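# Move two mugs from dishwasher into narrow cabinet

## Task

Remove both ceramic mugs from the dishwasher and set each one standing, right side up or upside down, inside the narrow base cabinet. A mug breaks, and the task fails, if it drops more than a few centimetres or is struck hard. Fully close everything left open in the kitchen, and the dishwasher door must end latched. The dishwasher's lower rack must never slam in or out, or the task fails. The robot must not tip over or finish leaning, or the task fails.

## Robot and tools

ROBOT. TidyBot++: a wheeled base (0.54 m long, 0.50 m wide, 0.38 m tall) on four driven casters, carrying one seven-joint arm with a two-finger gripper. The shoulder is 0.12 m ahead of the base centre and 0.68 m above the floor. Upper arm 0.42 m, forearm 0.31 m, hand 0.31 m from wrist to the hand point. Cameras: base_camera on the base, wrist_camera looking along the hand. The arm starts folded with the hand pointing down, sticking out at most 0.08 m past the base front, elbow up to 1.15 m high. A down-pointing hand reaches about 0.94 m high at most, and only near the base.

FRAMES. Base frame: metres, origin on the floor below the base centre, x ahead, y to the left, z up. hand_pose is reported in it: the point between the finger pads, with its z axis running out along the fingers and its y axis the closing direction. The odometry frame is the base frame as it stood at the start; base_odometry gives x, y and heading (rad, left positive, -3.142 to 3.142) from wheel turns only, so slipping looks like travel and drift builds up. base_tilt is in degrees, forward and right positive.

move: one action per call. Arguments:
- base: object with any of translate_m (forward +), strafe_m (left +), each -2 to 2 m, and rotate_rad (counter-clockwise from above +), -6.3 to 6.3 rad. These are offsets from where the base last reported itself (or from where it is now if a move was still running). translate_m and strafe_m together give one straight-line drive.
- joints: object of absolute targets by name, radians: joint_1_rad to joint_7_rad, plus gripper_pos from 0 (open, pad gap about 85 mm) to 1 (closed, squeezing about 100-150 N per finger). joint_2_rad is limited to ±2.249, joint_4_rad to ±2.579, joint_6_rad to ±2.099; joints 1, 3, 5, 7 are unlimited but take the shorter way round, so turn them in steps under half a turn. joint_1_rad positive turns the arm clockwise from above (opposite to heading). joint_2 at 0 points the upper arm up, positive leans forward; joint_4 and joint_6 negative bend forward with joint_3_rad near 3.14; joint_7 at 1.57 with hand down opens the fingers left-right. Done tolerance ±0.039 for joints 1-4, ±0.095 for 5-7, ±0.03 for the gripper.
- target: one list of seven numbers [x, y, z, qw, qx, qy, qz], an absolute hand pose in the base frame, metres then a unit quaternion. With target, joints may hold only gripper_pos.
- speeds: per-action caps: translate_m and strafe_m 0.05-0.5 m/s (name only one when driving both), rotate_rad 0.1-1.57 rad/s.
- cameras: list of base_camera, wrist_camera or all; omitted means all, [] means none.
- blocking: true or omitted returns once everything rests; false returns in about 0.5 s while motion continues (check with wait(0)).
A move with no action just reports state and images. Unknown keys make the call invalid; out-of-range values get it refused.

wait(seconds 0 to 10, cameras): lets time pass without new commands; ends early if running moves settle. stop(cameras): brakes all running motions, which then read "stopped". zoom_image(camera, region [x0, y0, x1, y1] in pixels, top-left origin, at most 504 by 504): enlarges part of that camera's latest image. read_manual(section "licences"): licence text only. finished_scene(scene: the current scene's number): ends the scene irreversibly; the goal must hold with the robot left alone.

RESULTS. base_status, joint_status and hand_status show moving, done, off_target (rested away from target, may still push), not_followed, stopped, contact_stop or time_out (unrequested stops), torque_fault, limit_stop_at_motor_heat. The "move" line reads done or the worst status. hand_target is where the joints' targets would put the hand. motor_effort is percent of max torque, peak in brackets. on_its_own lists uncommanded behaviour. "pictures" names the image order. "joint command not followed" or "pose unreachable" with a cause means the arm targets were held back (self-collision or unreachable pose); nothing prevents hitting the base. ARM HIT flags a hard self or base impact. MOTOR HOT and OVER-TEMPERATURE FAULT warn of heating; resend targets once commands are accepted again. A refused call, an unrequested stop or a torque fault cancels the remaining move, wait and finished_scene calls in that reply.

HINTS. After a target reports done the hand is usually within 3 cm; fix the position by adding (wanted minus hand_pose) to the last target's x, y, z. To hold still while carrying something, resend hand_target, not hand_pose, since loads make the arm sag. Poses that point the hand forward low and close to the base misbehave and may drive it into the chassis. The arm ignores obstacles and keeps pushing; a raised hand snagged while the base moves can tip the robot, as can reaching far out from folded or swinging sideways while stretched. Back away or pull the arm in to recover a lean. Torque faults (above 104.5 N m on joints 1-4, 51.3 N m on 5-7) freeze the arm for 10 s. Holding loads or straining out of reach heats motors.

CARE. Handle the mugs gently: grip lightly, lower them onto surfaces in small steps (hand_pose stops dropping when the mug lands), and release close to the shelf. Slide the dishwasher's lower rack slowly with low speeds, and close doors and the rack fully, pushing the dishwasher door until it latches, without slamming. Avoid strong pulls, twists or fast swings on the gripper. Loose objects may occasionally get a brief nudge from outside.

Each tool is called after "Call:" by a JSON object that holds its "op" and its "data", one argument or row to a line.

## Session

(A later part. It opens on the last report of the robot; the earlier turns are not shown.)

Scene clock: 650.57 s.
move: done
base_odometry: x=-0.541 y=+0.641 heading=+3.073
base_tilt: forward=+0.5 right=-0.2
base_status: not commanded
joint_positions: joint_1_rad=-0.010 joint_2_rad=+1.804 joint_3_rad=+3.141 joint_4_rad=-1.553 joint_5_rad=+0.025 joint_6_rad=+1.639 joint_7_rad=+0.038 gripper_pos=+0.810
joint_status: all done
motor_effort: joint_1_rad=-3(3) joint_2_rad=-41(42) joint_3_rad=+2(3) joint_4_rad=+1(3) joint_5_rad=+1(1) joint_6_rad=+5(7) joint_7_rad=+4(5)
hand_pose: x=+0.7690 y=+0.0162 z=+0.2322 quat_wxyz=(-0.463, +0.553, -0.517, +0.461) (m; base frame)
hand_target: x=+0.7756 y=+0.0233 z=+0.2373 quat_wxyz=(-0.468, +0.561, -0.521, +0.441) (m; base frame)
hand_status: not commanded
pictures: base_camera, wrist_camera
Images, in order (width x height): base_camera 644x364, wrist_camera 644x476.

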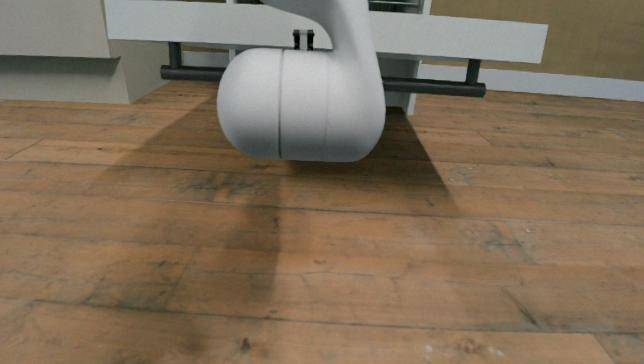

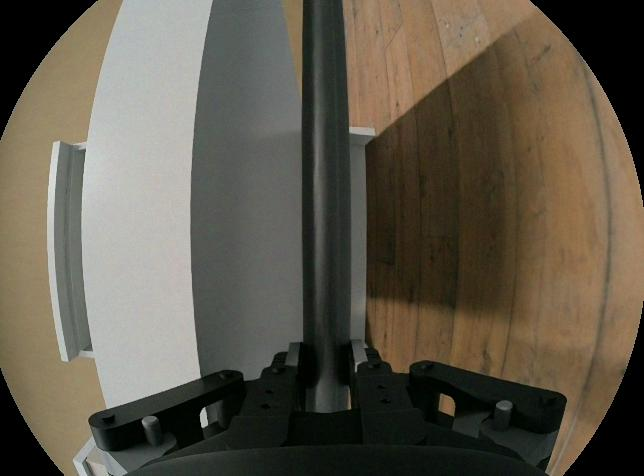

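Call:
{"op": "move", "data": {
  "base": {"translate_m": 0.028},
  "speeds": {"translate_m": 0.1},
  "joints": {"joint_2_rad": 1.4206, "joint_4_rad": -1.933, "joint_6_rad": 1.433}
}}

Scene clock: 653.47 s.
move: done
base_odometry: x=-0.568 y=+0.643 heading=+3.073
base_tilt: forward=+0.5 right=-0.3
base_status: done
joint_positions: joint_1_rad=-0.009 joint_2_rad=+1.456 joint_3_rad=+3.140 joint_4_rad=-1.945 joint_5_rad=+0.025 joint_6_rad=+1.511 joint_7_rad=+0.030 gripper_pos=+0.816
joint_status: all done
motor_effort: joint_1_rad=-3(3) joint_2_rad=-41(48) joint_3_rad=+3(4) joint_4_rad=+6(9) joint_5_rad=+1(1) joint_6_rad=+2(15) joint_7_rad=+6(6)
hand_pose: x=+0.7518 y=+0.0155 z=+0.3285 quat_wxyz=(-0.417, +0.589, -0.556, +0.411) (m; base frame)
hand_target: x=+0.7607 y=+0.0230 z=+0.3309 quat_wxyz=(-0.418, +0.601, -0.557, +0.393) (m; base frame)
hand_status: not commanded
pictures: base_camera, wrist_camera
Images, in order (width x height): base_camera 644x364, wrist_camera 644x476.

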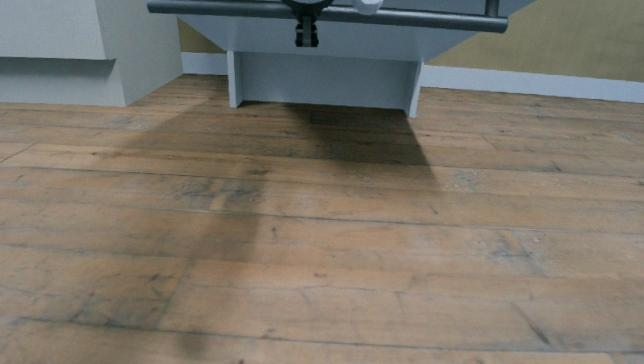

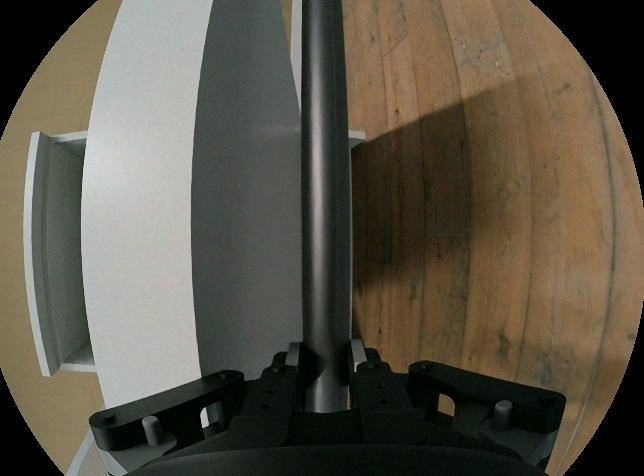

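Call:
{"op": "move", "data": {
  "base": {"translate_m": 0.05},
  "speeds": {"translate_m": 0.15},
  "joints": {"joint_2_rad": 1.049, "joint_4_rad": -2.131, "joint_6_rad": 1.086},
  "cameras": []
}}

Call:
{"op": "move", "data": {
  "base": {"translate_m": 0.065},
  "speeds": {"translate_m": 0.15},
  "joints": {"joint_2_rad": 0.695, "joint_4_rad": -2.143, "joint_6_rad": 0.569}
}}

Scene clock: 656.73 s.
move: off_target
base_odometry: x=-0.617 y=+0.646 heading=+3.073
base_tilt: forward=+0.5 right=-0.2
base_status: done
joint_positions: joint_1_rad=-0.007 joint_2_rad=+1.056 joint_3_rad=+3.140 joint_4_rad=-2.175 joint_5_rad=+0.025 joint_6_rad=+1.166 joint_7_rad=+0.021 gripper_pos=+0.818
joint_status: joint_4_rad off_target (ended at -2.175, target -2.131); the others done
motor_effort: joint_1_rad=-3(4) joint_2_rad=-33(43) joint_3_rad=+2(5) joint_4_rad=+11(28) joint_5_rad=+3(3) joint_6_rad=+2(20) joint_7_rad=+7(7)
hand_pose: x=+0.7310 y=+0.0142 z=+0.4285 quat_wxyz=(-0.366, +0.623, -0.591, +0.359) (m; base frame)
hand_target: x=+0.7407 y=+0.0210 z=+0.4219 quat_wxyz=(-0.362, +0.637, -0.586, +0.345) (m; base frame)
hand_status: not commanded
pictures: none
No camera images: "cameras" was empty.

Scene clock: 658.23 s.
move: off_target
base_odometry: x=-0.681 y=+0.650 heading=+3.074
base_tilt: forward=+0.5 right=-0.2
base_status: done
joint_positions: joint_1_rad=-0.007 joint_2_rad=+0.669 joint_3_rad=+3.139 joint_4_rad=-2.201 joint_5_rad=+0.025 joint_6_rad=+0.639 joint_7_rad=+0.014 gripper_pos=+0.818
joint_status: joint_4_rad off_target (ended at -2.201, target -2.143); the others done
motor_effort: joint_1_rad=-1(4) joint_2_rad=-22(34) joint_3_rad=+5(5) joint_4_rad=+19(36) joint_5_rad=+3(4) joint_6_rad=+4(5) joint_7_rad=+7(8)
hand_pose: x=+0.7101 y=+0.0118 z=+0.5184 quat_wxyz=(-0.313, +0.651, -0.619, +0.310) (m; base frame)
hand_target: x=+0.7205 y=+0.0144 z=+0.5048 quat_wxyz=(-0.299, +0.669, -0.611, +0.298) (m; base frame)
hand_status: not commanded
pictures: base_camera, wrist_camera
Images, in order (width x height): base_camera 644x364, wrist_camera 644x476.

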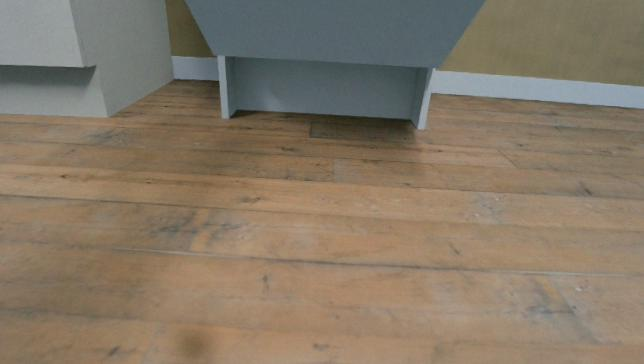

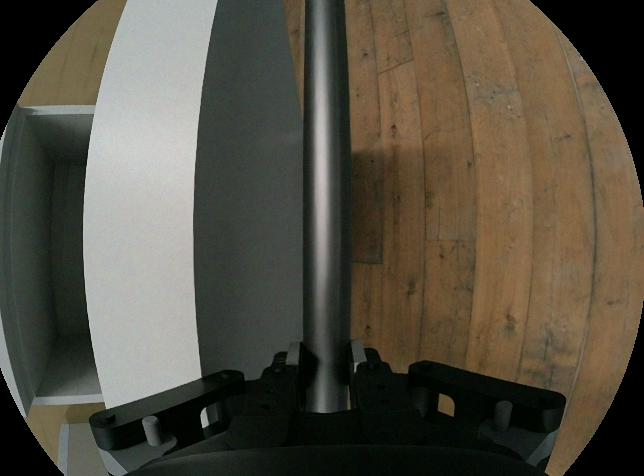

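Call:
{"op": "move", "data": {
  "base": {"translate_m": 0.083},
  "speeds": {"translate_m": 0.15},
  "joints": {"joint_2_rad": 0.430, "joint_4_rad": -2.039, "joint_6_rad": 0.026},
  "cameras": []
}}

Call:
{"op": "move", "data": {
  "base": {"translate_m": 0.088},
  "speeds": {"translate_m": 0.15},
  "joints": {"joint_2_rad": 0.266, "joint_4_rad": -1.807, "joint_6_rad": -0.545}
}}

Scene clock: 662.07 s.
move: off_target
base_odometry: x=-0.764 y=+0.656 heading=+3.074
base_tilt: forward=+0.5 right=-0.2
base_status: done
joint_positions: joint_1_rad=-0.007 joint_2_rad=+0.381 joint_3_rad=+3.137 joint_4_rad=-2.079 joint_5_rad=+0.025 joint_6_rad=+0.066 joint_7_rad=+0.012 gripper_pos=+0.818
joint_status: joint_2_rad off_target (ended at +0.381, target +0.430); joint_4_rad off_target (ended at -2.079, target -2.039); the others done
motor_effort: joint_1_rad=+2(3) joint_2_rad=-15(25) joint_3_rad=+6(6) joint_4_rad=+20(32) joint_5_rad=+7(7) joint_6_rad=+7(11) joint_7_rad=+7(8)
hand_pose: x=+0.6849 y=+0.0084 z=+0.5998 quat_wxyz=(-0.256, +0.674, -0.642, +0.260) (m; base frame)
hand_target: x=+0.6904 y=+0.0047 z=+0.5800 quat_wxyz=(-0.233, +0.692, -0.635, +0.250) (m; base frame)
hand_status: not commanded
pictures: none
No camera images: "cameras" was empty.

Scene clock: 663.30 s.
move: done
base_odometry: x=-0.852 y=+0.661 heading=+3.074
base_tilt: forward=+0.5 right=-0.2
base_status: done
joint_positions: joint_1_rad=-0.008 joint_2_rad=+0.259 joint_3_rad=+3.136 joint_4_rad=-1.819 joint_5_rad=+0.025 joint_6_rad=-0.491 joint_7_rad=+0.010 gripper_pos=+0.818
joint_status: all done
motor_effort: joint_1_rad=+2(2) joint_2_rad=-26(28) joint_3_rad=+4(6) joint_4_rad=+19(25) joint_5_rad=+10(10) joint_6_rad=+5(10) joint_7_rad=+7(8)
hand_pose: x=+0.6701 y=+0.0047 z=+0.6743 quat_wxyz=(-0.194, +0.692, -0.664, +0.205) (m; base frame)
hand_target: x=+0.6610 y=-0.0056 z=+0.6671 quat_wxyz=(-0.166, +0.706, -0.659, +0.199) (m; base frame)
hand_status: not commanded
pictures: base_camera, wrist_camera
Images, in order (width x height): base_camera 644x364, wrist_camera 644x476.

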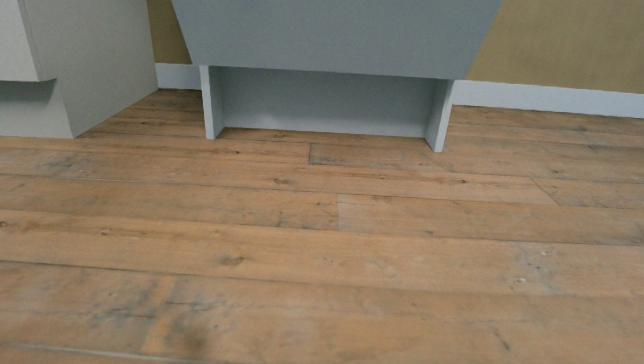

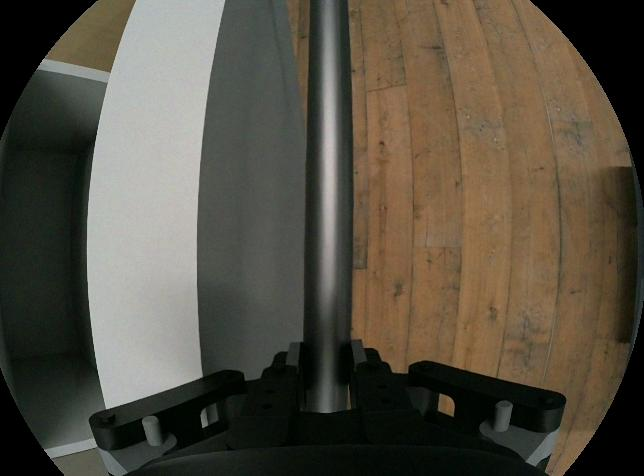

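Call:
{"op": "move", "data": {
  "base": {"translate_m": 0.108},
  "speeds": {"translate_m": 0.15},
  "joints": {"joint_2_rad": 0.240, "joint_4_rad": -1.575, "joint_6_rad": -0.978},
  "cameras": []
}}

Call:
{"op": "move", "data": {
  "base": {"translate_m": 0.11},
  "speeds": {"translate_m": 0.25},
  "joints": {"joint_2_rad": 0.274, "joint_4_rad": -1.354, "joint_6_rad": -1.3}
}}

Scene clock: 668.27 s.
move: done
base_odometry: x=-0.959 y=+0.669 heading=+3.074
base_tilt: forward=+0.5 right=-0.2
base_status: done
joint_positions: joint_1_rad=-0.007 joint_2_rad=+0.231 joint_3_rad=+3.136 joint_4_rad=-1.577 joint_5_rad=+0.025 joint_6_rad=-0.929 joint_7_rad=+0.010 gripper_pos=+0.818
joint_status: all done
motor_effort: joint_1_rad=-1(1) joint_2_rad=-25(27) joint_3_rad=+1(4) joint_4_rad=+18(20) joint_5_rad=+8(10) joint_6_rad=+2(7) joint_7_rad=+6(8)
hand_pose: x=+0.6435 y=+0.0016 z=+0.7316 quat_wxyz=(-0.135, +0.704, -0.681, +0.150) (m; base frame)
hand_target: x=+0.6306 y=-0.0116 z=+0.7224 quat_wxyz=(-0.102, +0.713, -0.679, +0.143) (m; base frame)
hand_status: not commanded
pictures: none
No camera images: "cameras" was empty.

Scene clock: 669.50 s.
move: done
base_odometry: x=-1.069 y=+0.676 heading=+3.074
base_tilt: forward=+0.5 right=-0.2
base_status: done
joint_positions: joint_1_rad=-0.006 joint_2_rad=+0.252 joint_3_rad=+3.136 joint_4_rad=-1.371 joint_5_rad=+0.025 joint_6_rad=-1.266 joint_7_rad=+0.010 gripper_pos=+0.818
joint_status: all done
motor_effort: joint_1_rad=-3(4) joint_2_rad=-28(29) joint_3_rad=-1(1) joint_4_rad=+19(21) joint_5_rad=+4(8) joint_6_rad=+3(6) joint_7_rad=+6(8)
hand_pose: x=+0.6156 y=-0.0007 z=+0.7713 quat_wxyz=(-0.081, +0.710, -0.692, +0.097) (m; base frame)
hand_target: x=+0.6128 y=-0.0142 z=+0.7652 quat_wxyz=(-0.054, +0.715, -0.690, +0.097) (m; base frame)
hand_status: not commanded
pictures: base_camera, wrist_camera
Images, in order (width x height): base_camera 644x364, wrist_camera 644x476.

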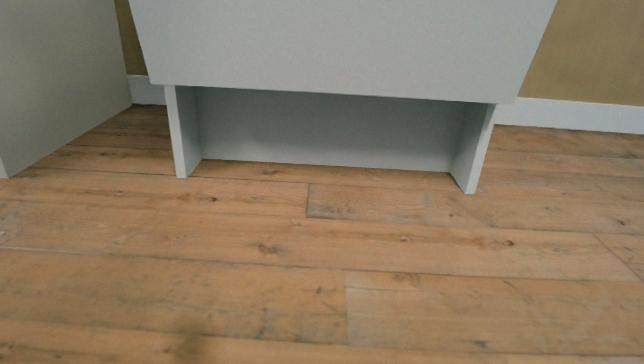

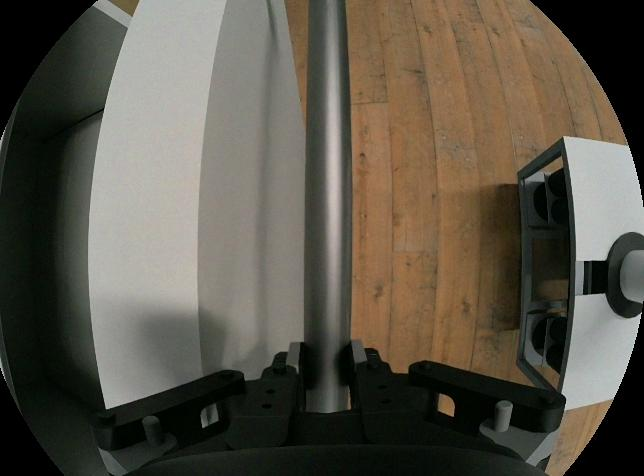

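Call:
{"op": "move", "data": {
  "base": {"translate_m": 0.045},
  "speeds": {"translate_m": 0.15},
  "joints": {"joint_2_rad": 0.255, "joint_4_rad": -1.335, "joint_6_rad": -1.36},
  "cameras": []
}}

Call:
{"op": "move", "data": {
  "base": {"translate_m": 0.03},
  "speeds": {"translate_m": 0.1}
}}

Scene clock: 672.37 s.
move: done
base_odometry: x=-1.114 y=+0.679 heading=+3.075
base_tilt: forward=+0.6 right=-0.2
base_status: done
joint_positions: joint_1_rad=-0.005 joint_2_rad=+0.244 joint_3_rad=+3.136 joint_4_rad=-1.341 joint_5_rad=+0.025 joint_6_rad=-1.352 joint_7_rad=+0.010 gripper_pos=+0.818
joint_status: all done
motor_effort: joint_1_rad=-4(5) joint_2_rad=-25(31) joint_3_rad=-2(2) joint_4_rad=+18(22) joint_5_rad=+4(5) joint_6_rad=+4(8) joint_7_rad=+5(6)
hand_pose: x=+0.5981 y=-0.0016 z=+0.7810 quat_wxyz=(-0.064, +0.711, -0.695, +0.081) (m; base frame)
hand_target: x=+0.5988 y=-0.0145 z=+0.7779 quat_wxyz=(-0.046, +0.715, -0.692, +0.089) (m; base frame)
hand_status: not commanded
pictures: none
No camera images: "cameras" was empty.

Scene clock: 673.20 s.
move: done
base_odometry: x=-1.144 y=+0.681 heading=+3.075
base_tilt: forward=+0.5 right=-0.2
base_status: done
joint_positions: joint_1_rad=-0.004 joint_2_rad=+0.231 joint_3_rad=+3.136 joint_4_rad=-1.335 joint_5_rad=+0.025 joint_6_rad=-1.384 joint_7_rad=+0.010 gripper_pos=+0.818
joint_status: not commanded
motor_effort: joint_1_rad=-4(5) joint_2_rad=-21(26) joint_3_rad=-1(2) joint_4_rad=+17(21) joint_5_rad=+2(5) joint_6_rad=+6(10) joint_7_rad=+5(6)
hand_pose: x=+0.5888 y=-0.0024 z=+0.7872 quat_wxyz=(-0.059, +0.711, -0.696, +0.076) (m; base frame)
hand_target: x=+0.5988 y=-0.0145 z=+0.7779 quat_wxyz=(-0.046, +0.715, -0.692, +0.089) (m; base frame)
hand_status: not commanded
pictures: base_camera, wrist_camera
Images, in order (width x height): base_camera 644x364, wrist_camera 644x476.

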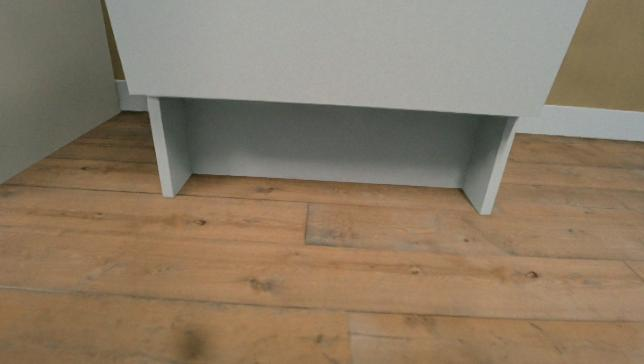

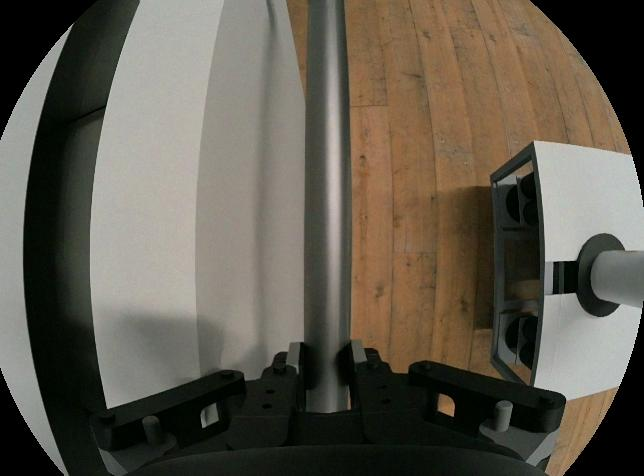

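Call:
{"op": "move", "data": {
  "base": {"translate_m": 0.03},
  "speeds": {"translate_m": 0.1},
  "joints": {"joint_2_rad": 0.245, "joint_4_rad": -1.32, "joint_6_rad": -1.38},
  "cameras": []
}}

Call:
{"op": "move", "data": {
  "base": {"translate_m": 0.03},
  "speeds": {"translate_m": 0.1},
  "joints": {"joint_2_rad": 0.24, "joint_4_rad": -1.305, "joint_6_rad": -1.39}
}}

Scene clock: 676.30 s.
move: done
base_odometry: x=-1.174 y=+0.683 heading=+3.075
base_tilt: forward=+0.4 right=-0.2
base_status: done
joint_positions: joint_1_rad=-0.003 joint_2_rad=+0.221 joint_3_rad=+3.137 joint_4_rad=-1.327 joint_5_rad=+0.025 joint_6_rad=-1.420 joint_7_rad=+0.010 gripper_pos=+0.818
joint_status: all done
motor_effort: joint_1_rad=-4(5) joint_2_rad=-21(24) joint_3_rad=-2(2) joint_4_rad=+18(22) joint_5_rad=+1(3) joint_6_rad=+8(11) joint_7_rad=+4(5)
hand_pose: x=+0.5793 y=-0.0031 z=+0.7928 quat_wxyz=(-0.053, +0.711, -0.698, +0.070) (m; base frame)
hand_target: x=+0.5963 y=-0.0146 z=+0.7871 quat_wxyz=(-0.048, +0.714, -0.693, +0.091) (m; base frame)
hand_status: not commanded
pictures: none
No camera images: "cameras" was empty.

Scene clock: 677.17 s.
move: done
base_odometry: x=-1.204 y=+0.684 heading=+3.075
base_tilt: forward=+0.5 right=-0.2
base_status: done
joint_positions: joint_1_rad=-0.002 joint_2_rad=+0.215 joint_3_rad=+3.137 joint_4_rad=-1.316 joint_5_rad=+0.025 joint_6_rad=-1.447 joint_7_rad=+0.010 gripper_pos=+0.818
joint_status: all done
motor_effort: joint_1_rad=-4(5) joint_2_rad=-21(25) joint_3_rad=-2(3) joint_4_rad=+19(22) joint_5_rad=+0(2) joint_6_rad=+10(13) joint_7_rad=+5(5)
hand_pose: x=+0.5736 y=-0.0038 z=+0.7986 quat_wxyz=(-0.049, +0.711, -0.699, +0.067) (m; base frame)
hand_target: x=+0.5972 y=-0.0146 z=+0.7945 quat_wxyz=(-0.051, +0.713, -0.693, +0.094) (m; base frame)
hand_status: not commanded
pictures: base_camera, wrist_camera
Images, in order (width x height): base_camera 644x364, wrist_camera 644x476.

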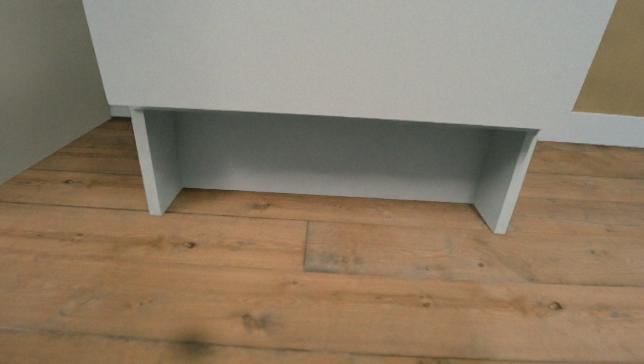

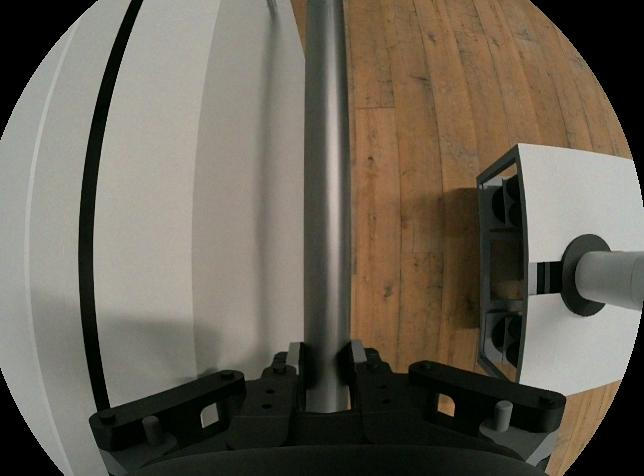

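Call:
{"op": "move", "data": {
  "base": {"translate_m": 0.025},
  "speeds": {"translate_m": 0.1},
  "cameras": ["wrist_camera"]
}}

Call:
{"op": "move", "data": {
  "base": {"translate_m": 0.02},
  "speeds": {"translate_m": 0.1},
  "cameras": ["wrist_camera"]
}}

Scene clock: 679.50 s.
move: done
base_odometry: x=-1.229 y=+0.686 heading=+3.075
base_tilt: forward=+0.5 right=-0.2
base_status: done
joint_positions: joint_1_rad=-0.001 joint_2_rad=+0.210 joint_3_rad=+3.138 joint_4_rad=-1.308 joint_5_rad=+0.025 joint_6_rad=-1.460 joint_7_rad=+0.010 gripper_pos=+0.818
joint_status: not commanded
motor_effort: joint_1_rad=-4(5) joint_2_rad=-19(24) joint_3_rad=-2(3) joint_4_rad=+18(23) joint_5_rad=-1(1) joint_6_rad=+11(15) joint_7_rad=+4(5)
hand_pose: x=+0.5713 y=-0.0046 z=+0.8029 quat_wxyz=(-0.049, +0.710, -0.699, +0.067) (m; base frame)
hand_target: x=+0.5972 y=-0.0146 z=+0.7945 quat_wxyz=(-0.051, +0.713, -0.693, +0.094) (m; base frame)
hand_status: not commanded
pictures: wrist_camera
Images, in order (width x height): wrist_camera 644x476.

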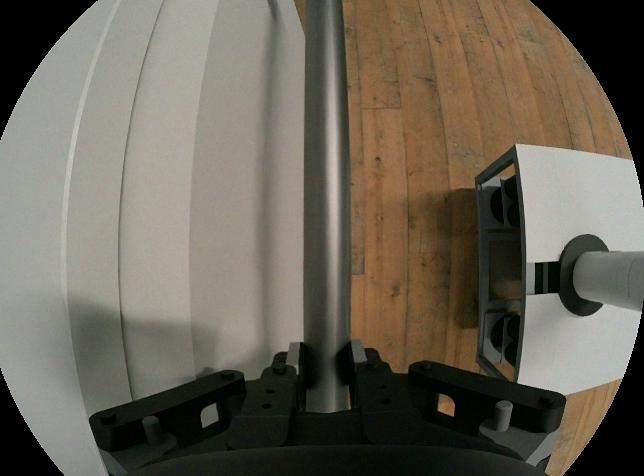

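Scene clock: 680.40 s.
move: done
base_odometry: x=-1.249 y=+0.687 heading=+3.075
base_tilt: forward=+0.5 right=-0.2
base_status: done
joint_positions: joint_1_rad=+0.000 joint_2_rad=+0.208 joint_3_rad=+3.140 joint_4_rad=-1.299 joint_5_rad=+0.025 joint_6_rad=-1.442 joint_7_rad=+0.010 gripper_pos=+0.818
joint_status: not commanded
motor_effort: joint_1_rad=-4(5) joint_2_rad=-20(24) joint_3_rad=-2(3) joint_4_rad=+17(22) joint_5_rad=-1(1) joint_6_rad=+8(16) joint_7_rad=+4(5)
hand_pose: x=+0.5790 y=-0.0056 z=+0.8078 quat_wxyz=(-0.058, +0.708, -0.699, +0.077) (m; base frame)
hand_target: x=+0.5972 y=-0.0146 z=+0.7945 quat_wxyz=(-0.051, +0.713, -0.693, +0.094) (m; base frame)
hand_status: not commanded
pictures: wrist_camera
Images, in order (width x height): wrist_camera 644x476.

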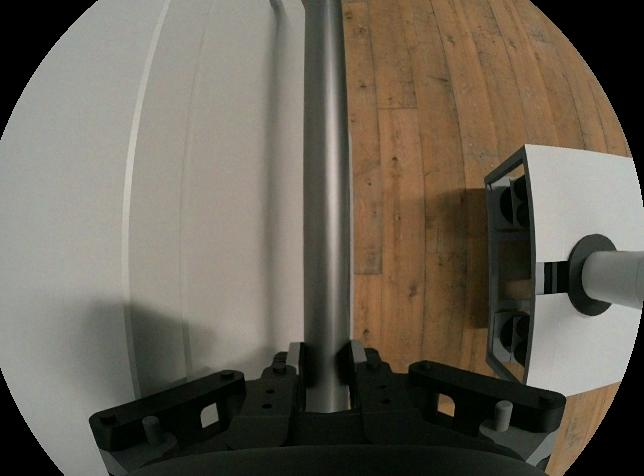

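Call:
{"op": "move", "data": {
  "base": {"translate_m": 0.02},
  "speeds": {"translate_m": 0.1},
  "cameras": ["wrist_camera"]
}}

Call:
{"op": "move", "data": {
  "base": {"translate_m": 0.02},
  "speeds": {"translate_m": 0.1},
  "cameras": ["wrist_camera"]
}}

Scene clock: 682.90 s.
move: done
base_odometry: x=-1.269 y=+0.688 heading=+3.075
base_tilt: forward=+0.5 right=-0.2
base_status: done
joint_positions: joint_1_rad=+0.000 joint_2_rad=+0.182 joint_3_rad=+3.140 joint_4_rad=-1.329 joint_5_rad=+0.025 joint_6_rad=-1.465 joint_7_rad=+0.010 gripper_pos=+0.818
joint_status: not commanded
motor_effort: joint_1_rad=-4(5) joint_2_rad=-13(21) joint_3_rad=-2(3) joint_4_rad=+22(26) joint_5_rad=+0(1) joint_6_rad=+12(18) joint_7_rad=+4(6)
hand_pose: x=+0.5604 y=-0.0057 z=+0.8075 quat_wxyz=(-0.050, +0.709, -0.700, +0.068) (m; base frame)
hand_target: x=+0.5972 y=-0.0146 z=+0.7945 quat_wxyz=(-0.051, +0.713, -0.693, +0.094) (m; base frame)
hand_status: not commanded
pictures: wrist_camera
Images, in order (width x height): wrist_camera 644x476.

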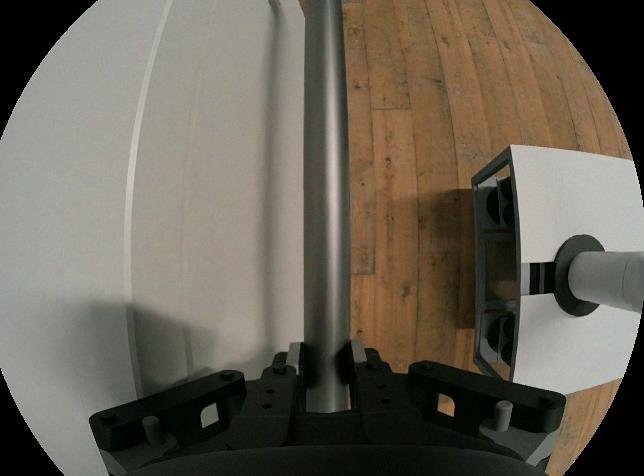

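Scene clock: 683.60 s.
move: done
base_odometry: x=-1.288 y=+0.690 heading=+3.075
base_tilt: forward=+0.5 right=-0.2
base_status: done
joint_positions: joint_1_rad=+0.000 joint_2_rad=+0.148 joint_3_rad=+3.140 joint_4_rad=-1.368 joint_5_rad=+0.025 joint_6_rad=-1.479 joint_7_rad=+0.010 gripper_pos=+0.818
joint_status: not commanded
motor_effort: joint_1_rad=-3(5) joint_2_rad=-7(15) joint_3_rad=-1(3) joint_4_rad=+31(32) joint_5_rad=+1(1) joint_6_rad=+17(19) joint_7_rad=+6(6)
hand_pose: x=+0.5402 y=-0.0059 z=+0.8072 quat_wxyz=(-0.042, +0.709, -0.701, +0.061) (m; base frame)
hand_target: x=+0.5972 y=-0.0146 z=+0.7945 quat_wxyz=(-0.051, +0.713, -0.693, +0.094) (m; base frame)
hand_status: not commanded
pictures: wrist_camera
Images, in order (width x height): wrist_camera 644x476.

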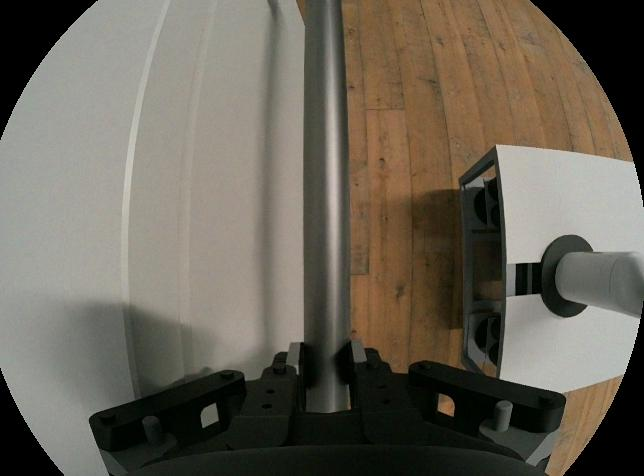

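Pure compression for 4 cm; latched. Release.

Call:
{"op": "move", "data": {
  "base": {"translate_m": -0.06},
  "speeds": {"translate_m": 0.1},
  "cameras": ["wrist_camera"]
}}

Call:
{"op": "move", "data": {
  "joints": {"gripper_pos": 0.68},
  "cameras": ["wrist_camera"]
}}

Call:
{"op": "move", "data": {
  "joints": {"gripper_pos": 0.62},
  "cameras": ["wrist_camera"]
}}

Scene clock: 687.57 s.
move: done
base_odometry: x=-1.228 y=+0.686 heading=+3.075
base_tilt: forward=+0.5 right=-0.2
base_status: done
joint_positions: joint_1_rad=+0.000 joint_2_rad=+0.224 joint_3_rad=+3.140 joint_4_rad=-1.287 joint_5_rad=+0.025 joint_6_rad=-1.395 joint_7_rad=+0.010 gripper_pos=+0.818
joint_status: not commanded
motor_effort: joint_1_rad=-1(5) joint_2_rad=-25(28) joint_3_rad=+0(2) joint_4_rad=+14(29) joint_5_rad=+3(4) joint_6_rad=-1(17) joint_7_rad=+4(6)
hand_pose: x=+0.5989 y=-0.0058 z=+0.8084 quat_wxyz=(-0.074, +0.707, -0.698, +0.092) (m; base frame)
hand_target: x=+0.5972 y=-0.0146 z=+0.7945 quat_wxyz=(-0.051, +0.713, -0.693, +0.094) (m; base frame)
hand_status: not commanded
pictures: wrist_camera
Images, in order (width x height): wrist_camera 644x476.

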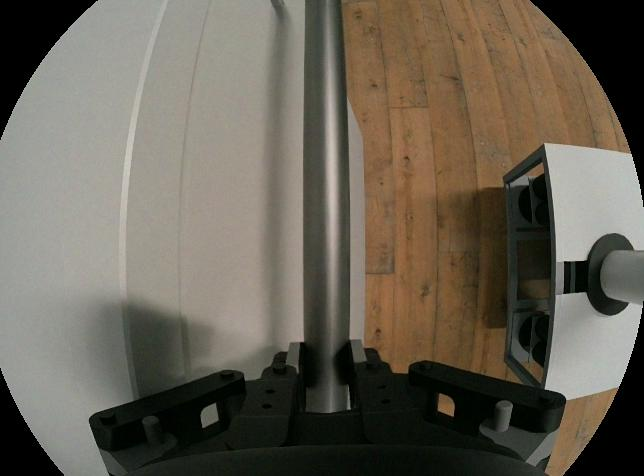

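Scene clock: 688.27 s.
move: done
base_odometry: x=-1.228 y=+0.686 heading=+3.075
base_tilt: forward=+0.5 right=-0.2
base_status: not commanded
joint_positions: joint_1_rad=+0.000 joint_2_rad=+0.225 joint_3_rad=+3.140 joint_4_rad=-1.293 joint_5_rad=+0.025 joint_6_rad=-1.395 joint_7_rad=+0.010 gripper_pos=+0.680
joint_status: all done
motor_effort: joint_1_rad=-1(1) joint_2_rad=-26(28) joint_3_rad=+1(2) joint_4_rad=+17(18) joint_5_rad=+1(3) joint_6_rad=+1(2) joint_7_rad=+0(4)
hand_pose: x=+0.5974 y=-0.0058 z=+0.8054 quat_wxyz=(-0.071, +0.707, -0.698, +0.090) (m; base frame)
hand_target: x=+0.5972 y=-0.0146 z=+0.7945 quat_wxyz=(-0.051, +0.713, -0.693, +0.094) (m; base frame)
hand_status: not commanded
pictures: wrist_camera
Images, in order (width x height): wrist_camera 644x476.

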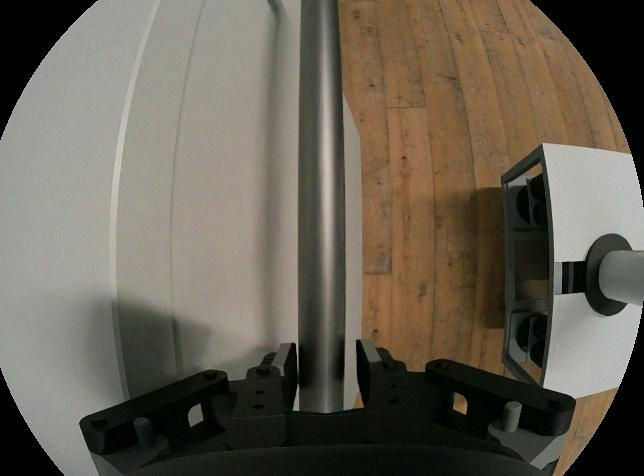

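Scene clock: 688.73 s.
move: done
base_odometry: x=-1.228 y=+0.686 heading=+3.075
base_tilt: forward=+0.5 right=-0.2
base_status: not commanded
joint_positions: joint_1_rad=+0.000 joint_2_rad=+0.225 joint_3_rad=+3.140 joint_4_rad=-1.293 joint_5_rad=+0.025 joint_6_rad=-1.395 joint_7_rad=+0.010 gripper_pos=+0.620
joint_status: all done
motor_effort: joint_1_rad=-1(1) joint_2_rad=-26(27) joint_3_rad=+1(1) joint_4_rad=+17(18) joint_5_rad=+1(1) joint_6_rad=+1(1) joint_7_rad=+0(1)
hand_pose: x=+0.5974 y=-0.0058 z=+0.8054 quat_wxyz=(-0.071, +0.707, -0.698, +0.090) (m; base frame)
hand_target: x=+0.5972 y=-0.0146 z=+0.7945 quat_wxyz=(-0.051, +0.713, -0.693, +0.094) (m; base frame)
hand_status: not commanded
pictures: wrist_camera
Images, in order (width x height): wrist_camera 644x476.

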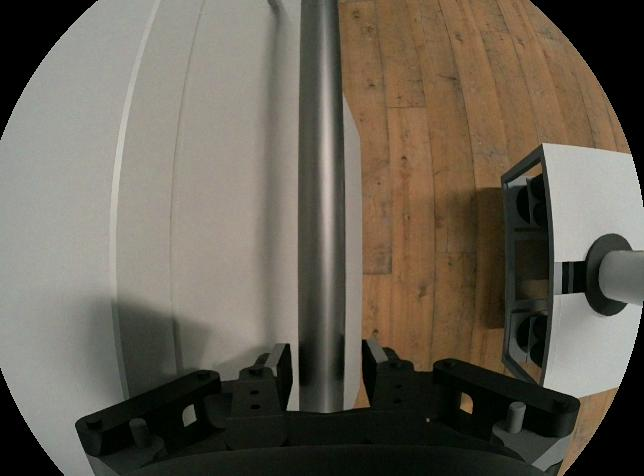

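Call:
{"op": "move", "data": {
  "joints": {"joint_2_rad": 0.222, "joint_4_rad": -1.142, "joint_6_rad": -1.574},
  "cameras": ["wrist_camera"]
}}

Call:
{"op": "move", "data": {
  "base": {"translate_m": -0.3},
  "speeds": {"translate_m": 0.2}
}}

Scene clock: 691.57 s.
move: done
base_odometry: x=-1.228 y=+0.686 heading=+3.075
base_tilt: forward=+0.5 right=-0.2
base_status: not commanded
joint_positions: joint_1_rad=+0.000 joint_2_rad=+0.225 joint_3_rad=+3.140 joint_4_rad=-1.144 joint_5_rad=+0.025 joint_6_rad=-1.523 joint_7_rad=+0.010 gripper_pos=+0.620
joint_status: all done
motor_effort: joint_1_rad=-1(1) joint_2_rad=-26(28) joint_3_rad=+1(1) joint_4_rad=+17(19) joint_5_rad=+1(1) joint_6_rad=+1(2) joint_7_rad=+0(1)
hand_pose: x=+0.5977 y=-0.0060 z=+0.8532 quat_wxyz=(-0.079, +0.705, -0.698, +0.097) (m; base frame)
hand_target: x=+0.5822 y=-0.0150 z=+0.8524 quat_wxyz=(-0.050, +0.710, -0.697, +0.093) (m; base frame)
hand_status: not commanded
pictures: wrist_camera
Images, in order (width x height): wrist_camera 644x476.

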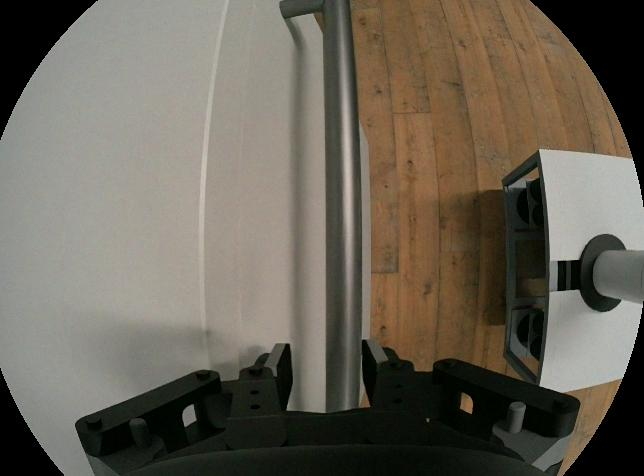

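Scene clock: 693.83 s.
move: done
base_odometry: x=-0.929 y=+0.666 heading=+3.075
base_tilt: forward=+0.5 right=-0.2
base_status: done
joint_positions: joint_1_rad=+0.000 joint_2_rad=+0.224 joint_3_rad=+3.140 joint_4_rad=-1.144 joint_5_rad=+0.025 joint_6_rad=-1.529 joint_7_rad=+0.010 gripper_pos=+0.620
joint_status: not commanded
motor_effort: joint_1_rad=-1(3) joint_2_rad=-26(30) joint_3_rad=+1(2) joint_4_rad=+17(18) joint_5_rad=+1(1) joint_6_rad=+1(2) joint_7_rad=+0(1)
hand_pose: x=+0.5958 y=-0.0058 z=+0.8534 quat_wxyz=(-0.077, +0.705, -0.698, +0.095) (m; base frame)
hand_target: x=+0.5822 y=-0.0150 z=+0.8524 quat_wxyz=(-0.050, +0.710, -0.697, +0.093) (m; base frame)
hand_status: not commanded
pictures: base_camera, wrist_camera
Images, in order (width x height): base_camera 644x364, wrist_camera 644x476.

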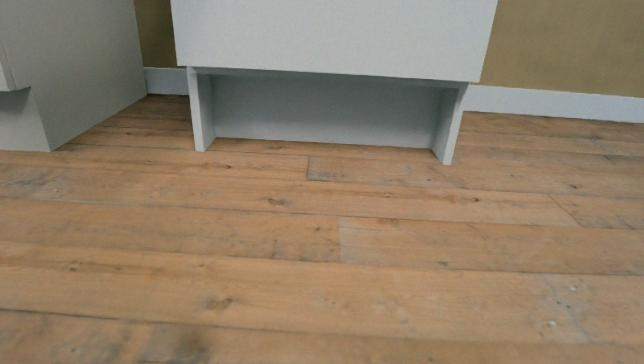

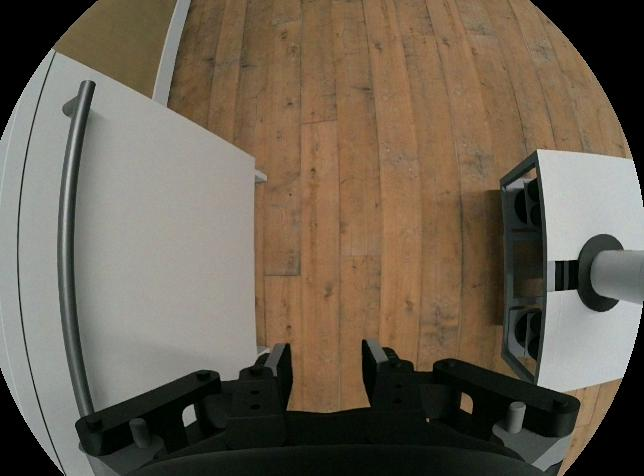

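Call:
{"op": "move", "data": {
  "base": {"translate_m": -0.5},
  "joints": {"joint_1_rad": 0, "joint_2_rad": -0.311, "joint_4_rad": -2.5, "joint_6_rad": 0.35, "joint_7_rad": 1.571}
}}

Scene clock: 698.30 s.
move: done
base_odometry: x=-0.429 y=+0.632 heading=+3.075
base_tilt: forward=+0.5 right=-0.1
base_status: done
joint_positions: joint_1_rad=+0.000 joint_2_rad=-0.287 joint_3_rad=+3.140 joint_4_rad=-2.478 joint_5_rad=+0.025 joint_6_rad=+0.299 joint_7_rad=+1.518 gripper_pos=+0.620
joint_status: all done
motor_effort: joint_1_rad=-1(2) joint_2_rad=-8(30) joint_3_rad=+1(2) joint_4_rad=+18(21) joint_5_rad=+0(1) joint_6_rad=+7(8) joint_7_rad=+0(2)
hand_pose: x=+0.5510 y=+0.0045 z=+0.8046 quat_wxyz=(-0.012, +0.811, -0.009, +0.585) (m; base frame)
hand_target: x=+0.5465 y=+0.0077 z=+0.8175 quat_wxyz=(+0.009, +0.795, +0.029, +0.606) (m; base frame)
hand_status: not commanded
pictures: base_camera, wrist_camera
Images, in order (width x height): base_camera 644x364, wrist_camera 644x476.

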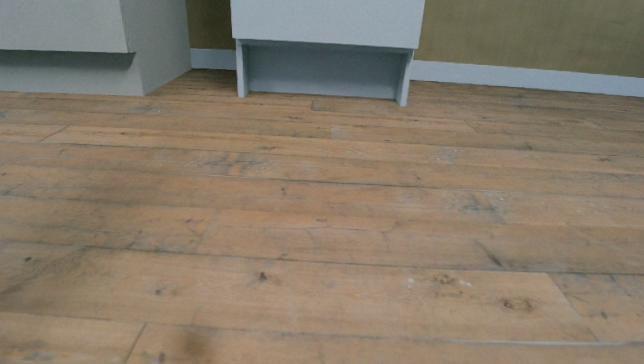

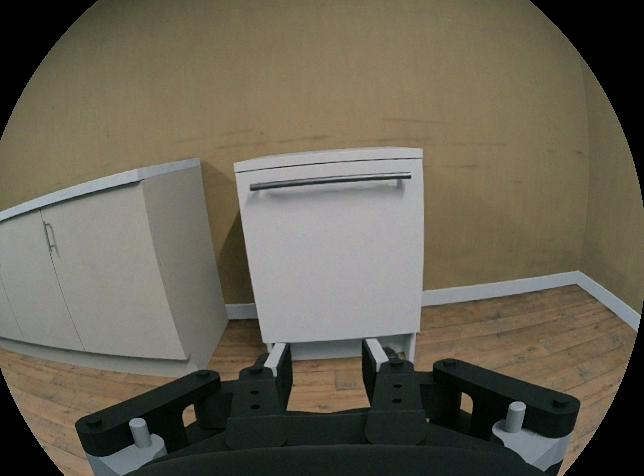

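Call:
{"op": "move", "data": {
  "base": {"rotate_rad": 0.8},
  "cameras": ["wrist_camera"]
}}

Call:
{"op": "zoom_image", "data": {
  "camera": "wrist_camera",
  "region": [70, 60, 570, 400]
}}

Call:
{"op": "move", "data": {
  "base": {"rotate_rad": 1.0},
  "cameras": ["wrist_camera"]
}}

Call:
{"op": "zoom_image", "data": {
  "camera": "wrist_camera",
  "region": [70, 60, 570, 400]
}}

Call:
{"op": "move", "data": {
  "base": {"rotate_rad": 1.0},
  "cameras": ["wrist_camera"]
}}

Call:
{"op": "move", "data": {
  "base": {"rotate_rad": 1.5},
  "cameras": ["wrist_camera"]
}}

Call:
{"op": "zoom_image", "data": {
  "camera": "wrist_camera",
  "region": [70, 60, 570, 400]
}}

Scene clock: 702.70 s.
move: done
base_odometry: x=-0.429 y=+0.632 heading=-2.408
base_tilt: forward=+0.5 right=-0.2
base_status: done
joint_positions: joint_1_rad=+0.000 joint_2_rad=-0.288 joint_3_rad=+3.140 joint_4_rad=-2.478 joint_5_rad=+0.025 joint_6_rad=+0.302 joint_7_rad=+1.520 gripper_pos=+0.620
joint_status: not commanded
motor_effort: joint_1_rad=-1(2) joint_2_rad=-8(9) joint_3_rad=+2(3) joint_4_rad=+18(19) joint_5_rad=+0(1) joint_6_rad=+7(8) joint_7_rad=+0(1)
hand_pose: x=+0.5513 y=+0.0046 z=+0.8058 quat_wxyz=(-0.011, +0.810, -0.008, +0.587) (m; base frame)
hand_target: x=+0.5465 y=+0.0077 z=+0.8175 quat_wxyz=(+0.009, +0.795, +0.029, +0.606) (m; base frame)
hand_status: not commanded
pictures: wrist_camera
Images, in order (width x height): wrist_camera 644x476.

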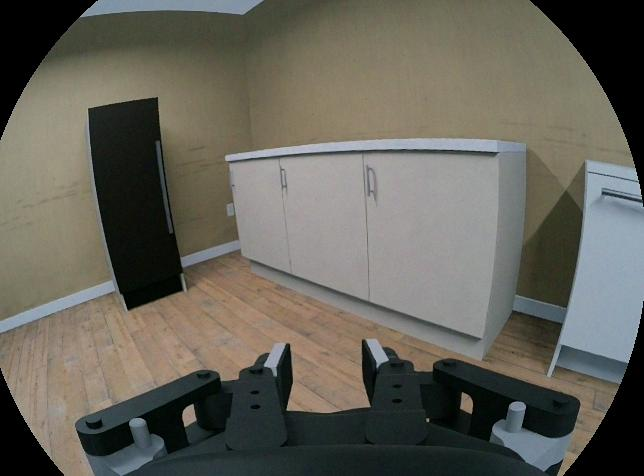

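Scaled by 1.008.

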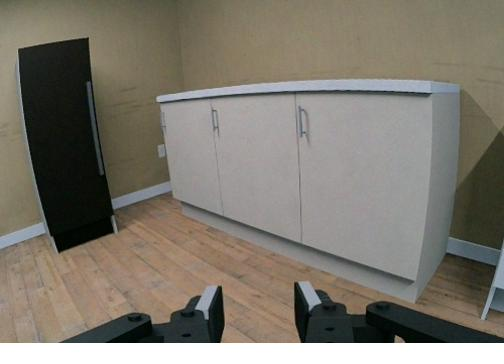

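Scene clock: 704.60 s.
move: done
base_odometry: x=-0.429 y=+0.632 heading=-1.409
base_tilt: forward=+0.5 right=-0.2
base_status: done
joint_positions: joint_1_rad=+0.000 joint_2_rad=-0.288 joint_3_rad=+3.140 joint_4_rad=-2.478 joint_5_rad=+0.025 joint_6_rad=+0.302 joint_7_rad=+1.520 gripper_pos=+0.620
joint_status: not commanded
motor_effort: joint_1_rad=-1(2) joint_2_rad=-8(9) joint_3_rad=+2(3) joint_4_rad=+18(19) joint_5_rad=+0(1) joint_6_rad=+7(8) joint_7_rad=+0(1)
hand_pose: x=+0.5513 y=+0.0048 z=+0.8058 quat_wxyz=(-0.011, +0.810, -0.008, +0.587) (m; base frame)
hand_target: x=+0.5465 y=+0.0077 z=+0.8175 quat_wxyz=(+0.009, +0.795, +0.029, +0.606) (m; base frame)
hand_status: not commanded
pictures: wrist_camera
Images, in order (width x height): wrist_camera 644x476.

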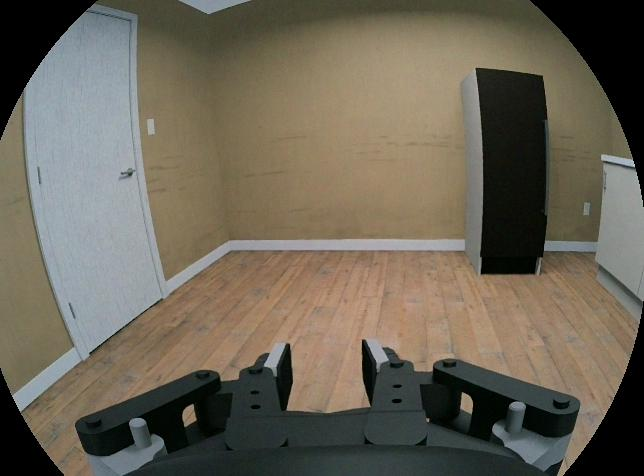

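Scaled by 1.008.

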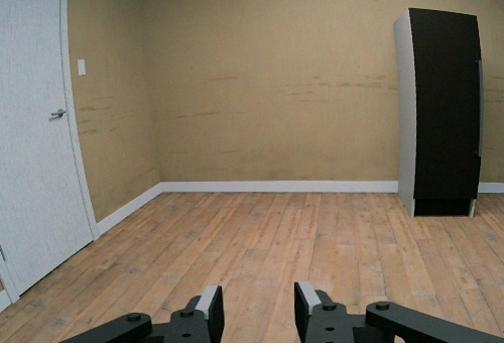

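Scene clock: 706.50 s.
move: done
base_odometry: x=-0.429 y=+0.632 heading=-0.409
base_tilt: forward=+0.5 right=-0.1
base_status: done
joint_positions: joint_1_rad=-0.001 joint_2_rad=-0.288 joint_3_rad=+3.140 joint_4_rad=-2.478 joint_5_rad=+0.025 joint_6_rad=+0.303 joint_7_rad=+1.520 gripper_pos=+0.620
joint_status: not commanded
motor_effort: joint_1_rad=-1(3) joint_2_rad=-8(9) joint_3_rad=+1(3) joint_4_rad=+18(19) joint_5_rad=+0(1) joint_6_rad=+7(8) joint_7_rad=+0(1)
hand_pose: x=+0.5513 y=+0.0049 z=+0.8059 quat_wxyz=(-0.011, +0.810, -0.007, +0.587) (m; base frame)
hand_target: x=+0.5465 y=+0.0077 z=+0.8175 quat_wxyz=(+0.009, +0.795, +0.029, +0.606) (m; base frame)
hand_status: not commanded
pictures: wrist_camera
Images, in order (width x height): wrist_camera 644x476.

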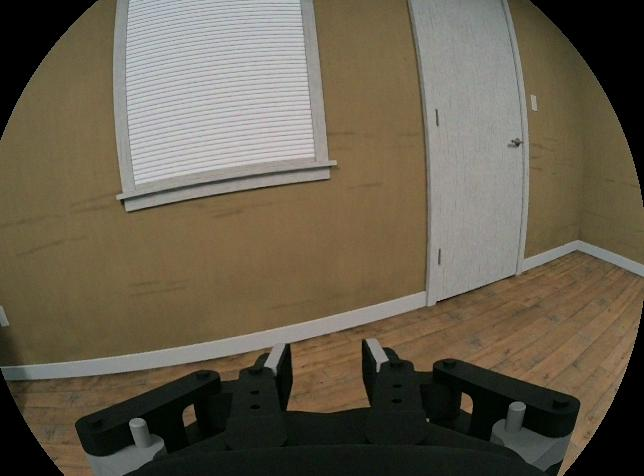

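Scene clock: 708.77 s.
move: done
base_odometry: x=-0.429 y=+0.632 heading=+1.090
base_tilt: forward=+0.4 right=-0.2
base_status: done
joint_positions: joint_1_rad=-0.001 joint_2_rad=-0.288 joint_3_rad=+3.140 joint_4_rad=-2.478 joint_5_rad=+0.025 joint_6_rad=+0.303 joint_7_rad=+1.520 gripper_pos=+0.620
joint_status: not commanded
motor_effort: joint_1_rad=-1(3) joint_2_rad=-8(9) joint_3_rad=+1(3) joint_4_rad=+18(18) joint_5_rad=+0(1) joint_6_rad=+7(8) joint_7_rad=+0(1)
hand_pose: x=+0.5513 y=+0.0049 z=+0.8060 quat_wxyz=(-0.011, +0.810, -0.007, +0.587) (m; base frame)
hand_target: x=+0.5465 y=+0.0077 z=+0.8175 quat_wxyz=(+0.009, +0.795, +0.029, +0.606) (m; base frame)
hand_status: not commanded
pictures: wrist_camera
Images, in order (width x height): wrist_camera 644x476.

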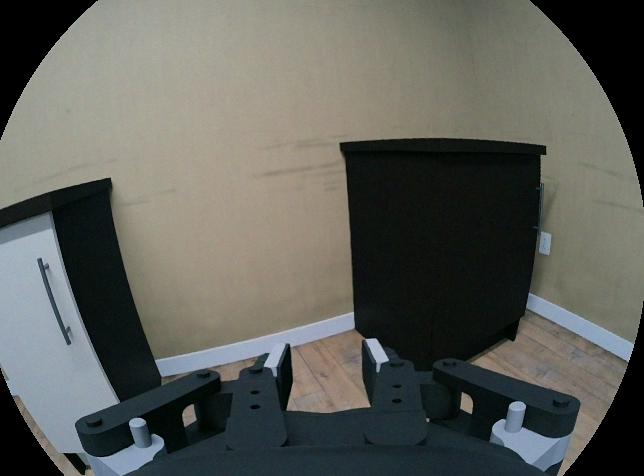

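Scaled by 1.008.

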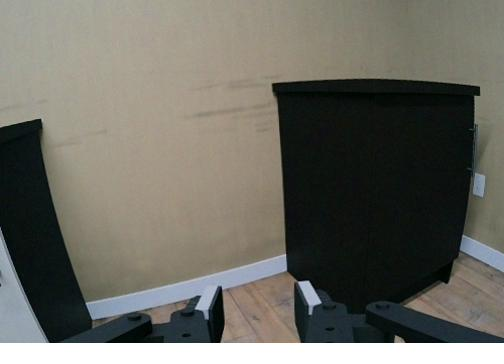

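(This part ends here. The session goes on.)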